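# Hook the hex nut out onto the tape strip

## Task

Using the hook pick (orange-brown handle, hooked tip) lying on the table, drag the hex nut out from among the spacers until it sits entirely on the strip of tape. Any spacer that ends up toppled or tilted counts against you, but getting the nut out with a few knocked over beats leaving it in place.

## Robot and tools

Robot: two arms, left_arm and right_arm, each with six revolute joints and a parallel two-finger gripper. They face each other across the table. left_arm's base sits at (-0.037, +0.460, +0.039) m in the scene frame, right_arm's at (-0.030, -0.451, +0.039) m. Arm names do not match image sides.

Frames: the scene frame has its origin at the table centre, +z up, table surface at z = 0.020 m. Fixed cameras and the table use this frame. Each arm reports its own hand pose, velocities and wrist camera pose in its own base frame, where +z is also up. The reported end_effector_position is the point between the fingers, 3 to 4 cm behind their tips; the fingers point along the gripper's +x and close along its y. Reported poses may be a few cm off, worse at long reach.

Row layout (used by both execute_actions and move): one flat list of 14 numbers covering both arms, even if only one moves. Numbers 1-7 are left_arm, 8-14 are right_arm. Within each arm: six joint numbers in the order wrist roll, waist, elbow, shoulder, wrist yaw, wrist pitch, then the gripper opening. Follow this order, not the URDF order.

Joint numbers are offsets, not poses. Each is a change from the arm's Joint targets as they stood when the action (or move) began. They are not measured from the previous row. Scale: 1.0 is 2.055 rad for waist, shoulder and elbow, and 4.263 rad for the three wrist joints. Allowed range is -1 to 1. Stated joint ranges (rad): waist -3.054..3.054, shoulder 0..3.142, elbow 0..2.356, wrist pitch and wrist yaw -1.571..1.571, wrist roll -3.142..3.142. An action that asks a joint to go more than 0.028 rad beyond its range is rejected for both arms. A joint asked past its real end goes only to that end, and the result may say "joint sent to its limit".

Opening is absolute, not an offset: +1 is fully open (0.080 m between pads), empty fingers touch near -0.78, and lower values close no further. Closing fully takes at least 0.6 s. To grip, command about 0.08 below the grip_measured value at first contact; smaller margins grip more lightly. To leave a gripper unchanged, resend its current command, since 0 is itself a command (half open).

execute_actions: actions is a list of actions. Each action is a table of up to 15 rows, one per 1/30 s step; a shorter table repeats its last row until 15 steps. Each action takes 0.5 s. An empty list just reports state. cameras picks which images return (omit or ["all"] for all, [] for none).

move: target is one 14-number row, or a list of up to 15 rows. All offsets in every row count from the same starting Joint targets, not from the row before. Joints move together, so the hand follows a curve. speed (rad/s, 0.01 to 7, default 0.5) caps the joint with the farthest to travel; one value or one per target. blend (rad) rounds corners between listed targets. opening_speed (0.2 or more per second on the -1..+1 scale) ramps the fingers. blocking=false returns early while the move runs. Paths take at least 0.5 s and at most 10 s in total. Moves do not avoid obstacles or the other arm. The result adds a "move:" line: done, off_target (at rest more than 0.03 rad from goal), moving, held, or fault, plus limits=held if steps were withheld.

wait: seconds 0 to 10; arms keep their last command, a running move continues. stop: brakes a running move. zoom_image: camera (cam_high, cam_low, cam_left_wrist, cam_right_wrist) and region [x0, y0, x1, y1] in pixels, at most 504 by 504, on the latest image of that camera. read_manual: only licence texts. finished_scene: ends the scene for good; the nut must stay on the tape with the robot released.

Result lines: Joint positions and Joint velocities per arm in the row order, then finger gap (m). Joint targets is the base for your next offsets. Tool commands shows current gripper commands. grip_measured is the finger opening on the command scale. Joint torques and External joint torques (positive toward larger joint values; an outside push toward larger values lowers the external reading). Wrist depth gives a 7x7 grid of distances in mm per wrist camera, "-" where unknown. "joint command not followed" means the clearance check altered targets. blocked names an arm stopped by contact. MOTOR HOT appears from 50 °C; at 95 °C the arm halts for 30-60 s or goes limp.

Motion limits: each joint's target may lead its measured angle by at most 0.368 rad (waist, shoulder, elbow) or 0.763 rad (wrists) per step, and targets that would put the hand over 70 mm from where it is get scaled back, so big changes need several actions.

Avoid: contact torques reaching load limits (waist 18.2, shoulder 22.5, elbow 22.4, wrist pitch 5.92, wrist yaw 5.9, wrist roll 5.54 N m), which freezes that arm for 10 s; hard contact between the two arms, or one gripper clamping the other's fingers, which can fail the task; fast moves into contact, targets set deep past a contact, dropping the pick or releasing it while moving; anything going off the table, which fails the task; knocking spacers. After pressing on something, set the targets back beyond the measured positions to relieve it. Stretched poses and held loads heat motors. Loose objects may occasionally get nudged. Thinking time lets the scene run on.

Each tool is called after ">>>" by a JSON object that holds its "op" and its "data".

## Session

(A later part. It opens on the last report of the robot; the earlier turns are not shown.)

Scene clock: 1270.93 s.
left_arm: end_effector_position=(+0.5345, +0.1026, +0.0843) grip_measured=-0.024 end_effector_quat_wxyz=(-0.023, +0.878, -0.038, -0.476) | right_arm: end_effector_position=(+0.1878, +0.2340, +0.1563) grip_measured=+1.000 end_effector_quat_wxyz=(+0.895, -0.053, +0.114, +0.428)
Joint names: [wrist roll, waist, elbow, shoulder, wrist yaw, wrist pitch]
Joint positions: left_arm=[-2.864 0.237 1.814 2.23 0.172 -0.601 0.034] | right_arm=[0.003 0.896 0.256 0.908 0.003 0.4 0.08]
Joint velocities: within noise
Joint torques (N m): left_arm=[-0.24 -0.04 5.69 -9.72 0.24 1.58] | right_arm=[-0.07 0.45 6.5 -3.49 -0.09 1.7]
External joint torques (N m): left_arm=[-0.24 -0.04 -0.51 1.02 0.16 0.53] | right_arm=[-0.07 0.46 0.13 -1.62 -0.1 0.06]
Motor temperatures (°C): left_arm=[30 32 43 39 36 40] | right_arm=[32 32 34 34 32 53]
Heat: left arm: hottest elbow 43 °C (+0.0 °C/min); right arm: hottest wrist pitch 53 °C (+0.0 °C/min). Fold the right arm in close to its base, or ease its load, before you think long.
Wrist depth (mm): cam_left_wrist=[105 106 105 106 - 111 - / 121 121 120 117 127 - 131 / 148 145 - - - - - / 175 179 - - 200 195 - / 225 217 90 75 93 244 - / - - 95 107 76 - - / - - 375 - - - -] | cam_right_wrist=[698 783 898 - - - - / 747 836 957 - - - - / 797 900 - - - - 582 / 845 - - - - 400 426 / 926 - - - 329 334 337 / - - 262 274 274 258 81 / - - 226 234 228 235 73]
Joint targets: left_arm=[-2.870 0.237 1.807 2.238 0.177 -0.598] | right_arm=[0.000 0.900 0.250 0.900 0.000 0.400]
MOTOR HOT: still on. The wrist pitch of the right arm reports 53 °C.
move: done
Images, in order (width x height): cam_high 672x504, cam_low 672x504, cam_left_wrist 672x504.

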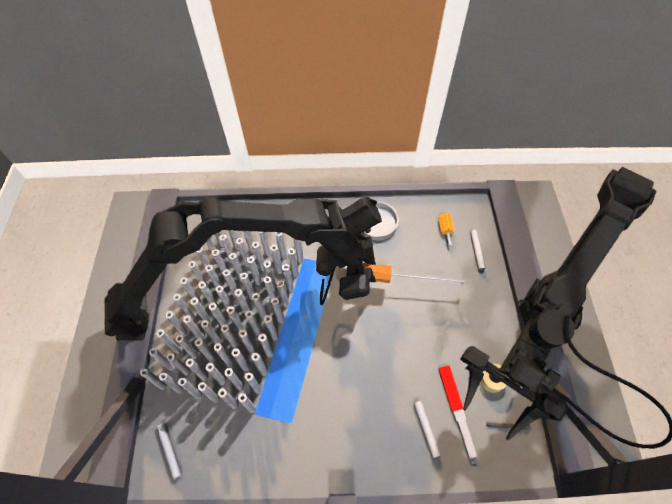

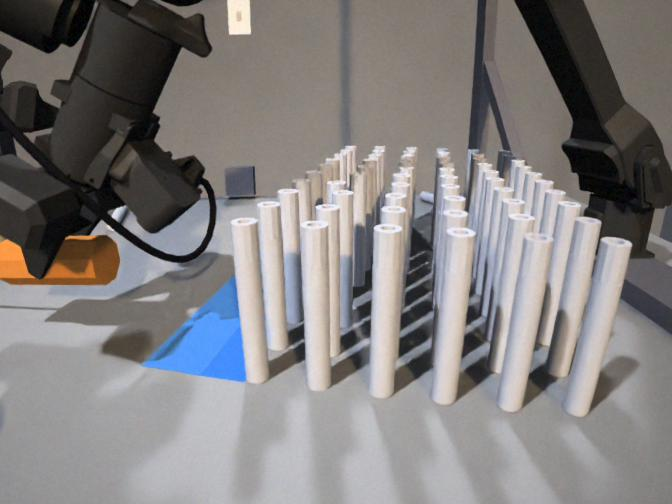

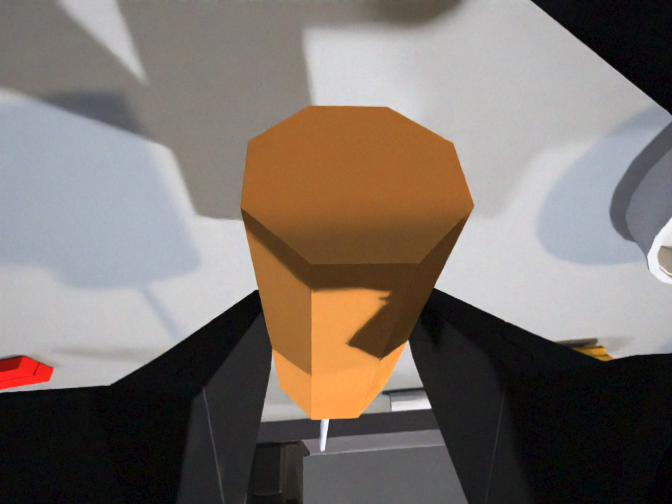

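>>> {"op": "move", "data": {"target": [0,0,-0.0335,0.0120,0,0.0219,-0.12,0,0,0,0,0,0,1.0], "speed": 0.1, "cameras": ["cam_high", "cam_low", "cam_left_wrist"]}}

>>> {"op": "zoom_image", "data": {"camera": "cam_low", "region": [0, 200, 160, 360]}}

>>> {"op": "zoom_image", "data": {"camera": "cam_high", "region": [330, 230, 500, 340]}}

Scene clock: 1282.40 s.
left_arm: end_effector_position=(+0.5348, +0.1027, +0.0598) grip_measured=-0.024 end_effector_quat_wxyz=(-0.023, +0.879, -0.038, -0.474) | right_arm: end_effector_position=(+0.1878, +0.2340, +0.1563) grip_measured=+1.000 end_effector_quat_wxyz=(+0.895, -0.053, +0.114, +0.428)
Joint names: [wrist roll, waist, elbow, shoulder, wrist yaw, wrist pitch]
Joint positions: left_arm=[-2.864 0.237 1.747 2.251 0.172 -0.508 0.034] | right_arm=[0.003 0.896 0.256 0.908 0.003 0.4 0.08]
Joint velocities: within noise
Joint torques (N m): left_arm=[-0.21 -0.03 5.42 -9.35 0.24 1.63] | right_arm=[-0.07 0.45 6.49 -3.51 -0.09 1.7]
External joint torques (N m): left_arm=[-0.21 -0.03 -0.8 1.57 0.16 0.54] | right_arm=[-0.07 0.46 0.11 -1.61 -0.09 0.06]
Motor temperatures (°C): left_arm=[30 32 43 42 36 41] | right_arm=[32 32 35 33 32 52]
Heat: left arm: hottest elbow 43 °C (+0.0 °C/min); right arm: hottest wrist pitch 52 °C (-1.0 °C/min). Fold the right arm in close to its base, or ease its load, before you think long.
Wrist depth (mm): cam_left_wrist=[- 82 83 86 - - - / - 95 94 - 99 - 103 / - 112 - - - 125 - / 143 140 - - 150 158 - / 178 171 90 75 93 192 - / - - 95 109 76 - - / - - 375 393 - - -] | cam_right_wrist=[699 768 889 - - - - / 743 834 957 - - - - / 798 901 - - - - 582 / 849 - - - - 398 426 / 936 - - - 330 335 337 / - - 261 273 274 259 81 / - - 226 234 227 234 73]
Joint targets: left_arm=[-2.870 0.237 1.738 2.262 0.177 -0.505] | right_arm=[0.000 0.900 0.250 0.900 0.000 0.400]
MOTOR HOT: still on. The wrist pitch of the right arm reports 52 °C.
move: done
Images, in order (width x height): cam_high 672x504, cam_low 672x504, cam_left_wrist 672x504.

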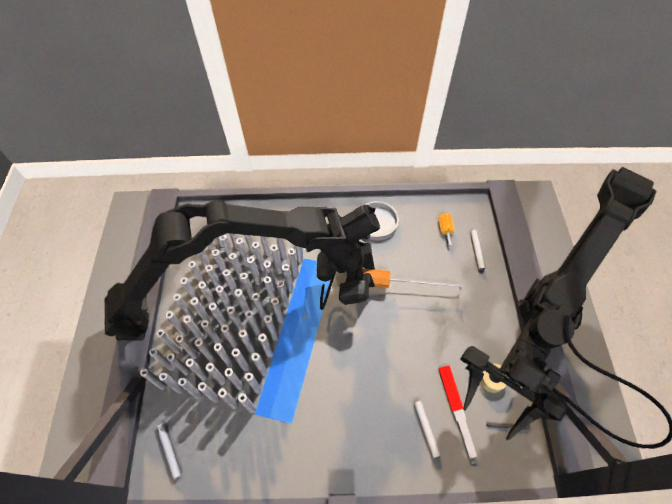

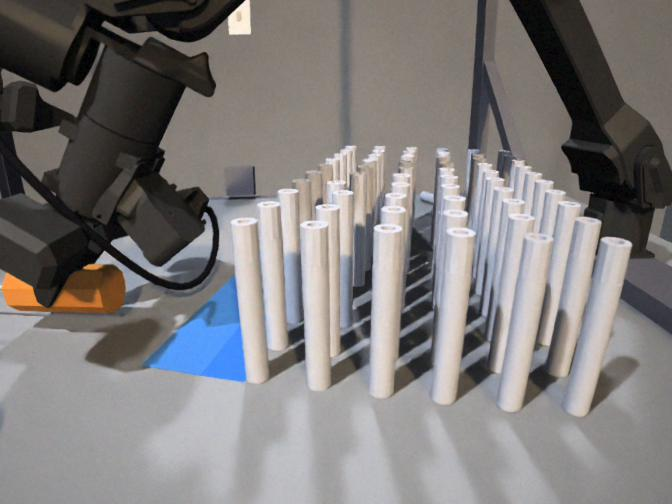

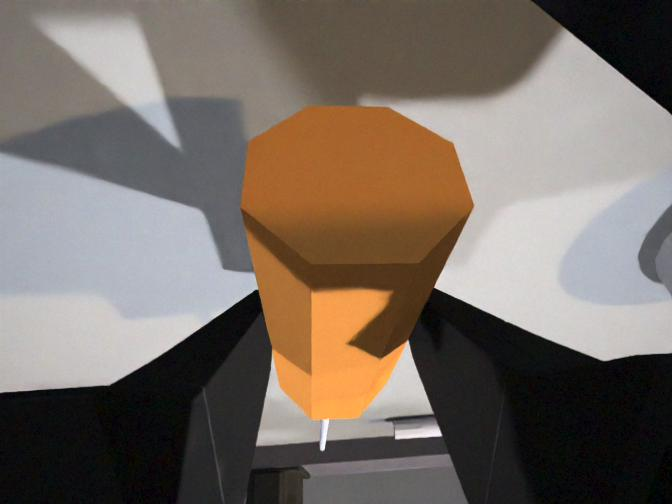

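Scaled by 3.150 from the camera's 672x504 image, which has a finer 960x720 frame.

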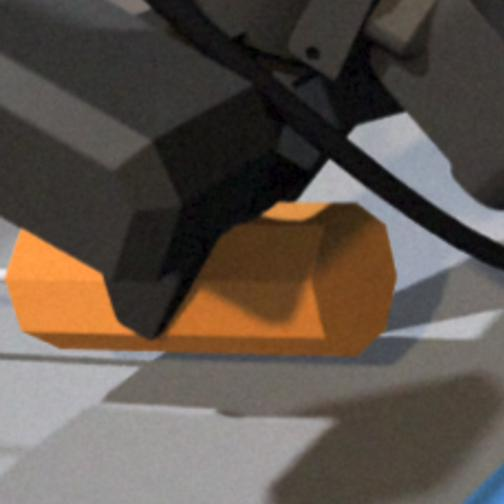

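Scaled by 2.965 from the camera's 672x504 image, which has a finer 960x720 frame.

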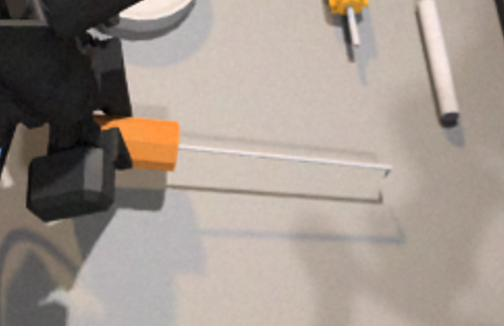

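>>> {"op": "move", "data": {"target": [0,0,-0.0128,0.0067,0,0.0141,-0.12,0,0,0,0,0,0,1.0], "speed": 0.06, "cameras": ["cam_high", "cam_low"]}}

>>> {"op": "zoom_image", "data": {"camera": "cam_low", "region": [0, 200, 160, 360]}}

>>> {"op": "zoom_image", "data": {"camera": "cam_high", "region": [330, 230, 500, 340]}}

Scene clock: 1292.67 s.
left_arm: end_effector_position=(+0.5384, +0.1036, +0.0509) grip_measured=-0.024 end_effector_quat_wxyz=(-0.026, +0.884, -0.036, -0.465) | right_arm: end_effector_position=(+0.1878, +0.2340, +0.1563) grip_measured=+1.000 end_effector_quat_wxyz=(+0.895, -0.053, +0.114, +0.428)
Joint names: [wrist roll, waist, elbow, shoulder, wrist yaw, wrist pitch]
Joint positions: left_arm=[-2.864 0.237 1.721 2.263 0.172 -0.448 0.034] | right_arm=[0.003 0.896 0.256 0.908 0.003 0.4 0.08]
Joint velocities: within noise
Joint torques (N m): left_arm=[-0.23 -0.01 5.33 -9.3 0.24 1.68] | right_arm=[-0.06 0.44 6.49 -3.51 -0.09 1.7]
External joint torques (N m): left_arm=[-0.22 0 -0.82 1.66 0.15 0.58] | right_arm=[-0.07 0.45 0.14 -1.65 -0.09 0.07]
Motor temperatures (°C): left_arm=[30 32 43 47 35 41] | right_arm=[31 32 35 33 32 51]
Heat: left arm: hottest shoulder 47 °C (+10.1 °C/min); right arm: hottest wrist pitch 51 °C (-2.0 °C/min). Heating fast: the left arm's shoulder motor: a push or a pull is the cause, and it goes on while you think. Ease it with your next call, before anything else. Fold the right arm in close to its base, or ease its load, before you think long.
Wrist depth (mm): cam_left_wrist=[- 74 75 75 77 - - / - 84 85 - 88 - - / 99 101 - - - 108 - / 122 124 - - 142 138 - / 159 154 90 75 - 175 - / - - 95 118 76 - - / - - 369 388 - - -] | cam_right_wrist=[697 787 881 - - - - / 745 841 955 - - - - / 793 915 - - - - 584 / 866 - - - - 397 423 / 928 - - - 331 334 337 / - - 262 273 274 257 81 / - - 226 233 228 234 73]
Joint targets: left_arm=[-2.870 0.237 1.712 2.276 0.177 -0.444] | right_arm=[0.000 0.900 0.250 0.900 0.000 0.400]
MOTOR HOT: still on. The wrist pitch of the right arm reports 51 °C.
move: done
Images, in order (width x height): cam_high 672x504, cam_low 672x504.

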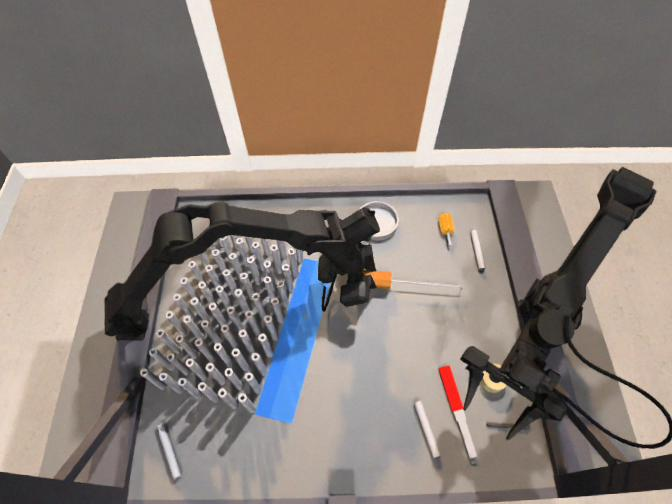

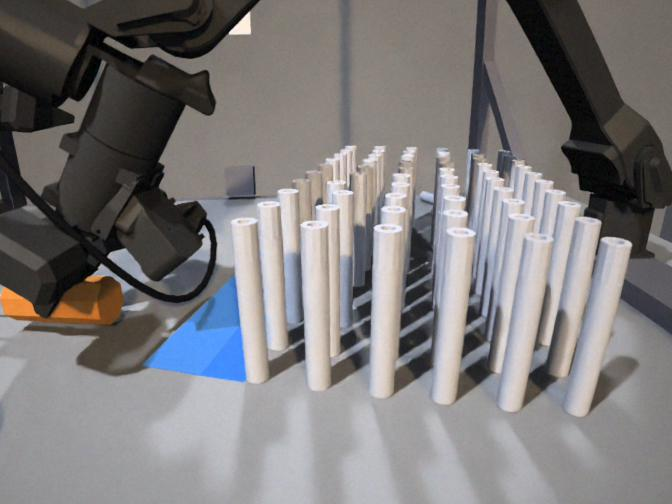

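Scaled by 3.150 from the camera's 672x504 image, which has a finer 960x720 frame.

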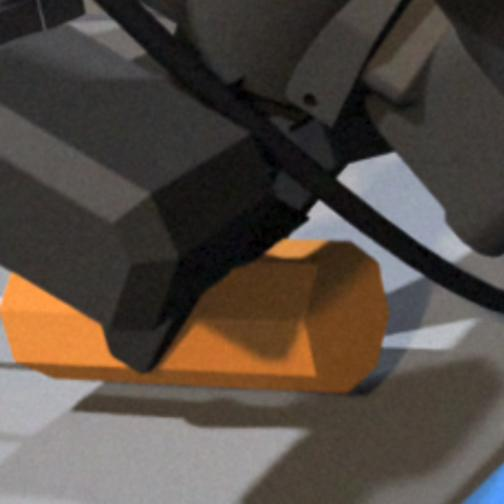

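Scaled by 2.965 from the camera's 672x504 image, which has a finer 960x720 frame.

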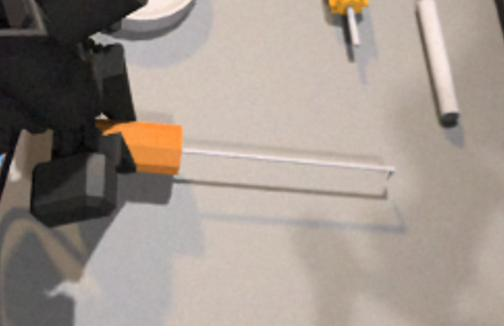

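>>> {"op": "move", "data": {"target": [0,0,-0.0056,0.0030,0,0.0042,-0.12,0,0,0,0,0,0,1.0], "speed": 0.03, "cameras": ["cam_high", "cam_low"]}}

>>> {"op": "zoom_image", "data": {"camera": "cam_low", "region": [0, 200, 160, 360]}}

>>> {"op": "zoom_image", "data": {"camera": "cam_high", "region": [330, 230, 500, 340]}}

Scene clock: 1300.37 s.
left_arm: end_effector_position=(+0.5383, +0.1035, +0.0456) grip_measured=-0.024 end_effector_quat_wxyz=(-0.026, +0.884, -0.036, -0.465) | right_arm: end_effector_position=(+0.1878, +0.2340, +0.1563) grip_measured=+1.000 end_effector_quat_wxyz=(+0.895, -0.053, +0.114, +0.428)
Joint names: [wrist roll, waist, elbow, shoulder, wrist yaw, wrist pitch]
Joint positions: left_arm=[-2.864 0.237 1.709 2.27 0.172 -0.431 0.034] | right_arm=[0.003 0.896 0.256 0.908 0.003 0.4 0.08]
Joint velocities: within noise
Joint torques (N m): left_arm=[-0.23 -0.01 5.33 -9.31 0.23 1.69] | right_arm=[-0.06 0.44 6.49 -3.51 -0.09 1.7]
External joint torques (N m): left_arm=[-0.23 -0.07 -0.72 1.51 0.16 0.6] | right_arm=[-0.07 0.43 0.12 -1.63 -0.09 0.06]
Motor temperatures (°C): left_arm=[30 32 42 47 35 42] | right_arm=[31 32 35 33 32 51]
Heat: left arm: hottest shoulder 47 °C (+10.1 °C/min); right arm: hottest wrist pitch 51 °C (-2.0 °C/min). Fold the right arm in close to its base, or ease its load, before you think long.
Wrist depth (mm): cam_left_wrist=[- - 71 - - - - / - 79 79 75 82 - - / - 94 - - - 105 - / 119 117 - - 126 129 - / 157 144 90 75 94 164 180 / - - 95 118 76 - - / - - 371 384 - - -] | cam_right_wrist=[694 779 876 - - - - / 735 837 966 - - - - / 797 896 - - - - 583 / 852 - - - - 400 421 / 919 - - - 332 333 336 / - - 262 272 275 257 81 / - - 226 233 227 236 73]
Joint targets: left_arm=[-2.870 0.237 1.700 2.282 0.177 -0.427] | right_arm=[0.000 0.900 0.250 0.900 0.000 0.400]
MOTOR HOT: still on. The wrist pitch of the right arm reports 51 °C.
move: done
Images, in order (width x height): cam_high 672x504, cam_low 672x504.

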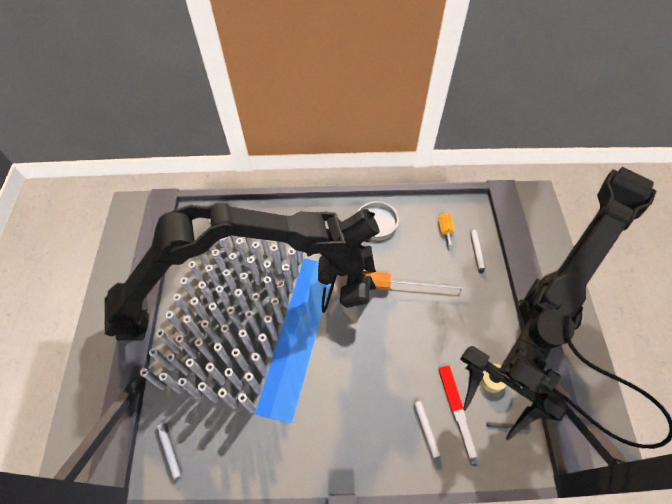

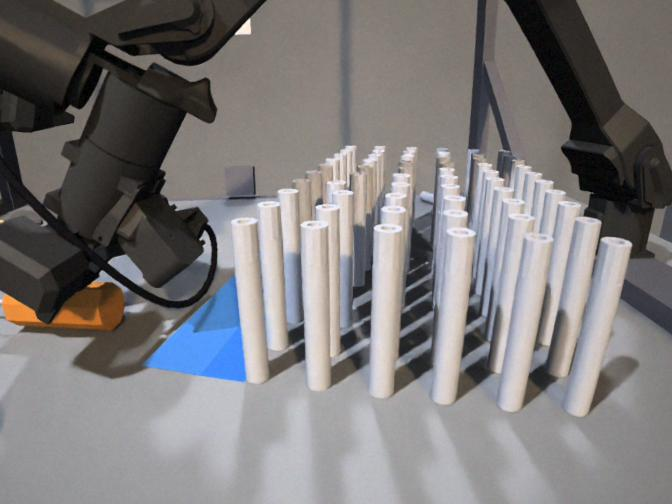

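Scaled by 3.150 from the camera's 672x504 image, which has a finer 960x720 frame.

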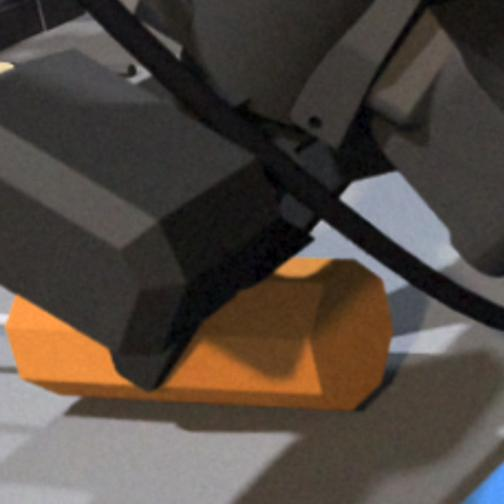

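Scaled by 2.965 from the camera's 672x504 image, which has a finer 960x720 frame.

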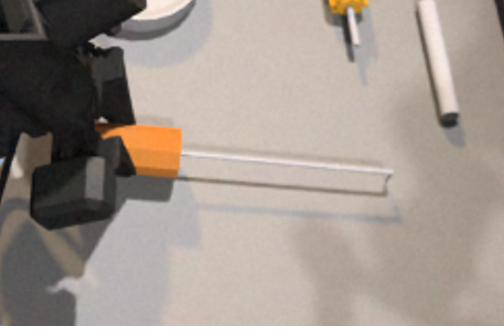

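>>> {"op": "move", "data": {"target": [[0,0,-0.0016,0.0008,0,0.0012,-0.12,0,0,0,0,0,0,1.0],[0,0,-0.0016,0.0008,0,0.0012,0.6,0,0,0,0,0,0,1.0],[0.0058,0.0138,-0.0421,-0.1049,0.0035,-0.0278,0.6,0,0,0,0,0,0,1.0]], "speed": [0.03, 0.05, 0.15], "opening_speed": 0.8, "cameras": ["cam_high", "cam_low", "cam_left_wrist"]}}

>>> {"op": "zoom_image", "data": {"camera": "cam_high", "region": [250, 240, 350, 340]}}

>>> {"op": "zoom_image", "data": {"camera": "cam_high", "region": [130, 210, 340, 420]}}

Scene clock: 1323.37 s.
left_arm: end_effector_position=(+0.5013, +0.1061, +0.0959) grip_measured=+0.597 end_effector_quat_wxyz=(-0.020, +0.882, -0.035, -0.470) | right_arm: end_effector_position=(+0.1878, +0.2340, +0.1563) grip_measured=+1.000 end_effector_quat_wxyz=(+0.895, -0.053, +0.114, +0.428)
Joint names: [wrist roll, waist, elbow, shoulder, wrist yaw, wrist pitch]
Joint positions: left_arm=[-2.85 0.263 1.625 2.086 0.188 -0.545 0.062] | right_arm=[0.003 0.896 0.256 0.908 0.003 0.4 0.08]
Joint velocities: within noise
Joint torques (N m): left_arm=[0.14 0.22 5.2 -11.48 0.24 1.32] | right_arm=[-0.07 0.45 6.49 -3.49 -0.09 1.7]
External joint torques (N m): left_arm=[0.14 0.1 -0.93 -1.71 0.15 0.26] | right_arm=[-0.07 0.46 0.11 -1.59 -0.1 0.06]
Motor temperatures (°C): left_arm=[30 32 42 49 35 42] | right_arm=[31 32 36 32 32 51]
Heat: left arm: hottest shoulder 49 °C (+12.1 °C/min); right arm: hottest wrist pitch 51 °C (-2.0 °C/min). Fold the right arm in close to its base, or ease its load, before you think long.
Wrist depth (mm): cam_left_wrist=[117 118 120 124 - - - / 140 137 142 132 - - - / 161 163 167 128 177 - 166 / 199 201 206 157 214 230 - / 245 233 258 278 267 - - / - - 400 417 391 85 - / - - 457 - - 75 -] | cam_right_wrist=[700 788 875 - - - - / 742 837 949 - - - - / 799 910 - - - - 580 / 858 - - - - 398 424 / 941 - - - 331 335 337 / - - 262 273 274 257 81 / - - 226 233 227 235 73]
Joint targets: left_arm=[-2.846 0.265 1.614 2.067 0.191 -0.545] | right_arm=[0.000 0.900 0.250 0.900 0.000 0.400]
MOTOR HOT: still on. The wrist pitch of the right arm reports 51 °C.
move: done
Images, in order (width x height): cam_high 672x504, cam_low 672x504, cam_left_wrist 672x504.

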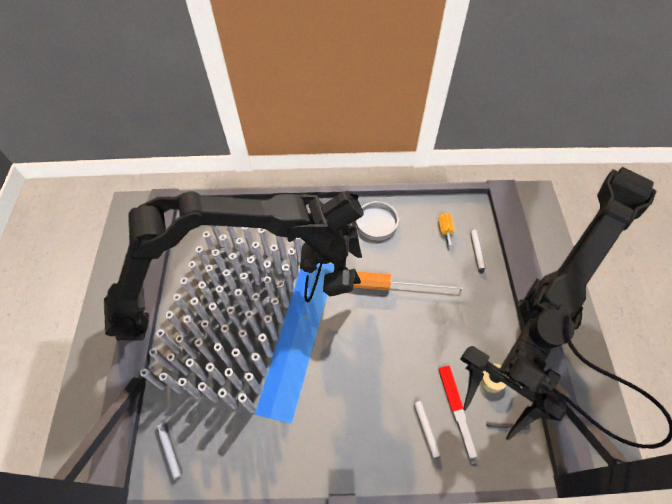

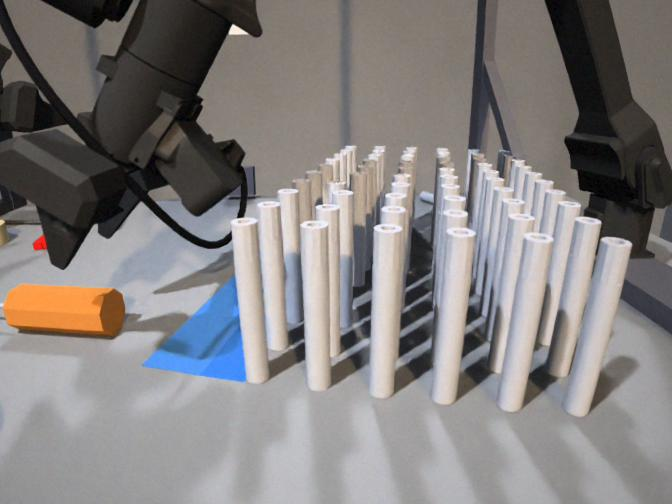

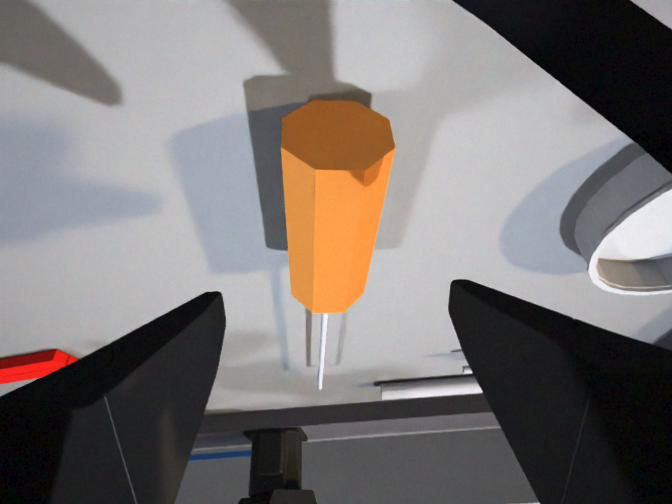

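Scaled by 5.040 from the camera's 672x504 image, which has a finer 960x720 frame.

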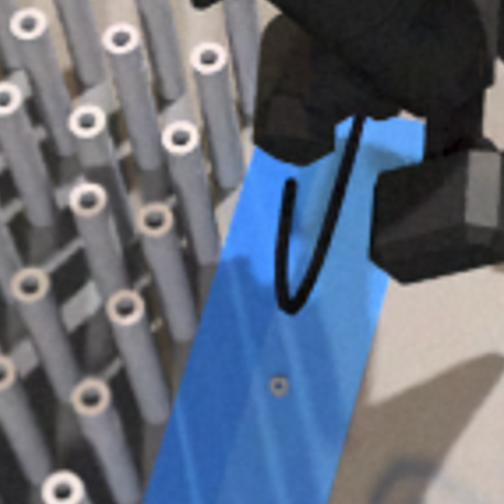

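Scaled by 2.400 from the camera's 672x504 image, which has a finer 960x720 frame.

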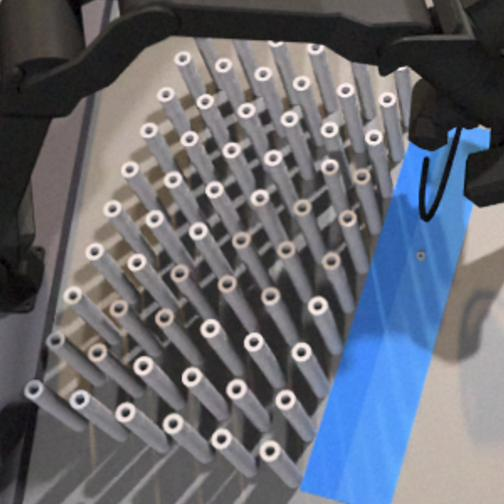

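>>> {"op": "finished_scene", "data": {}}

The scene is finished: the task was done.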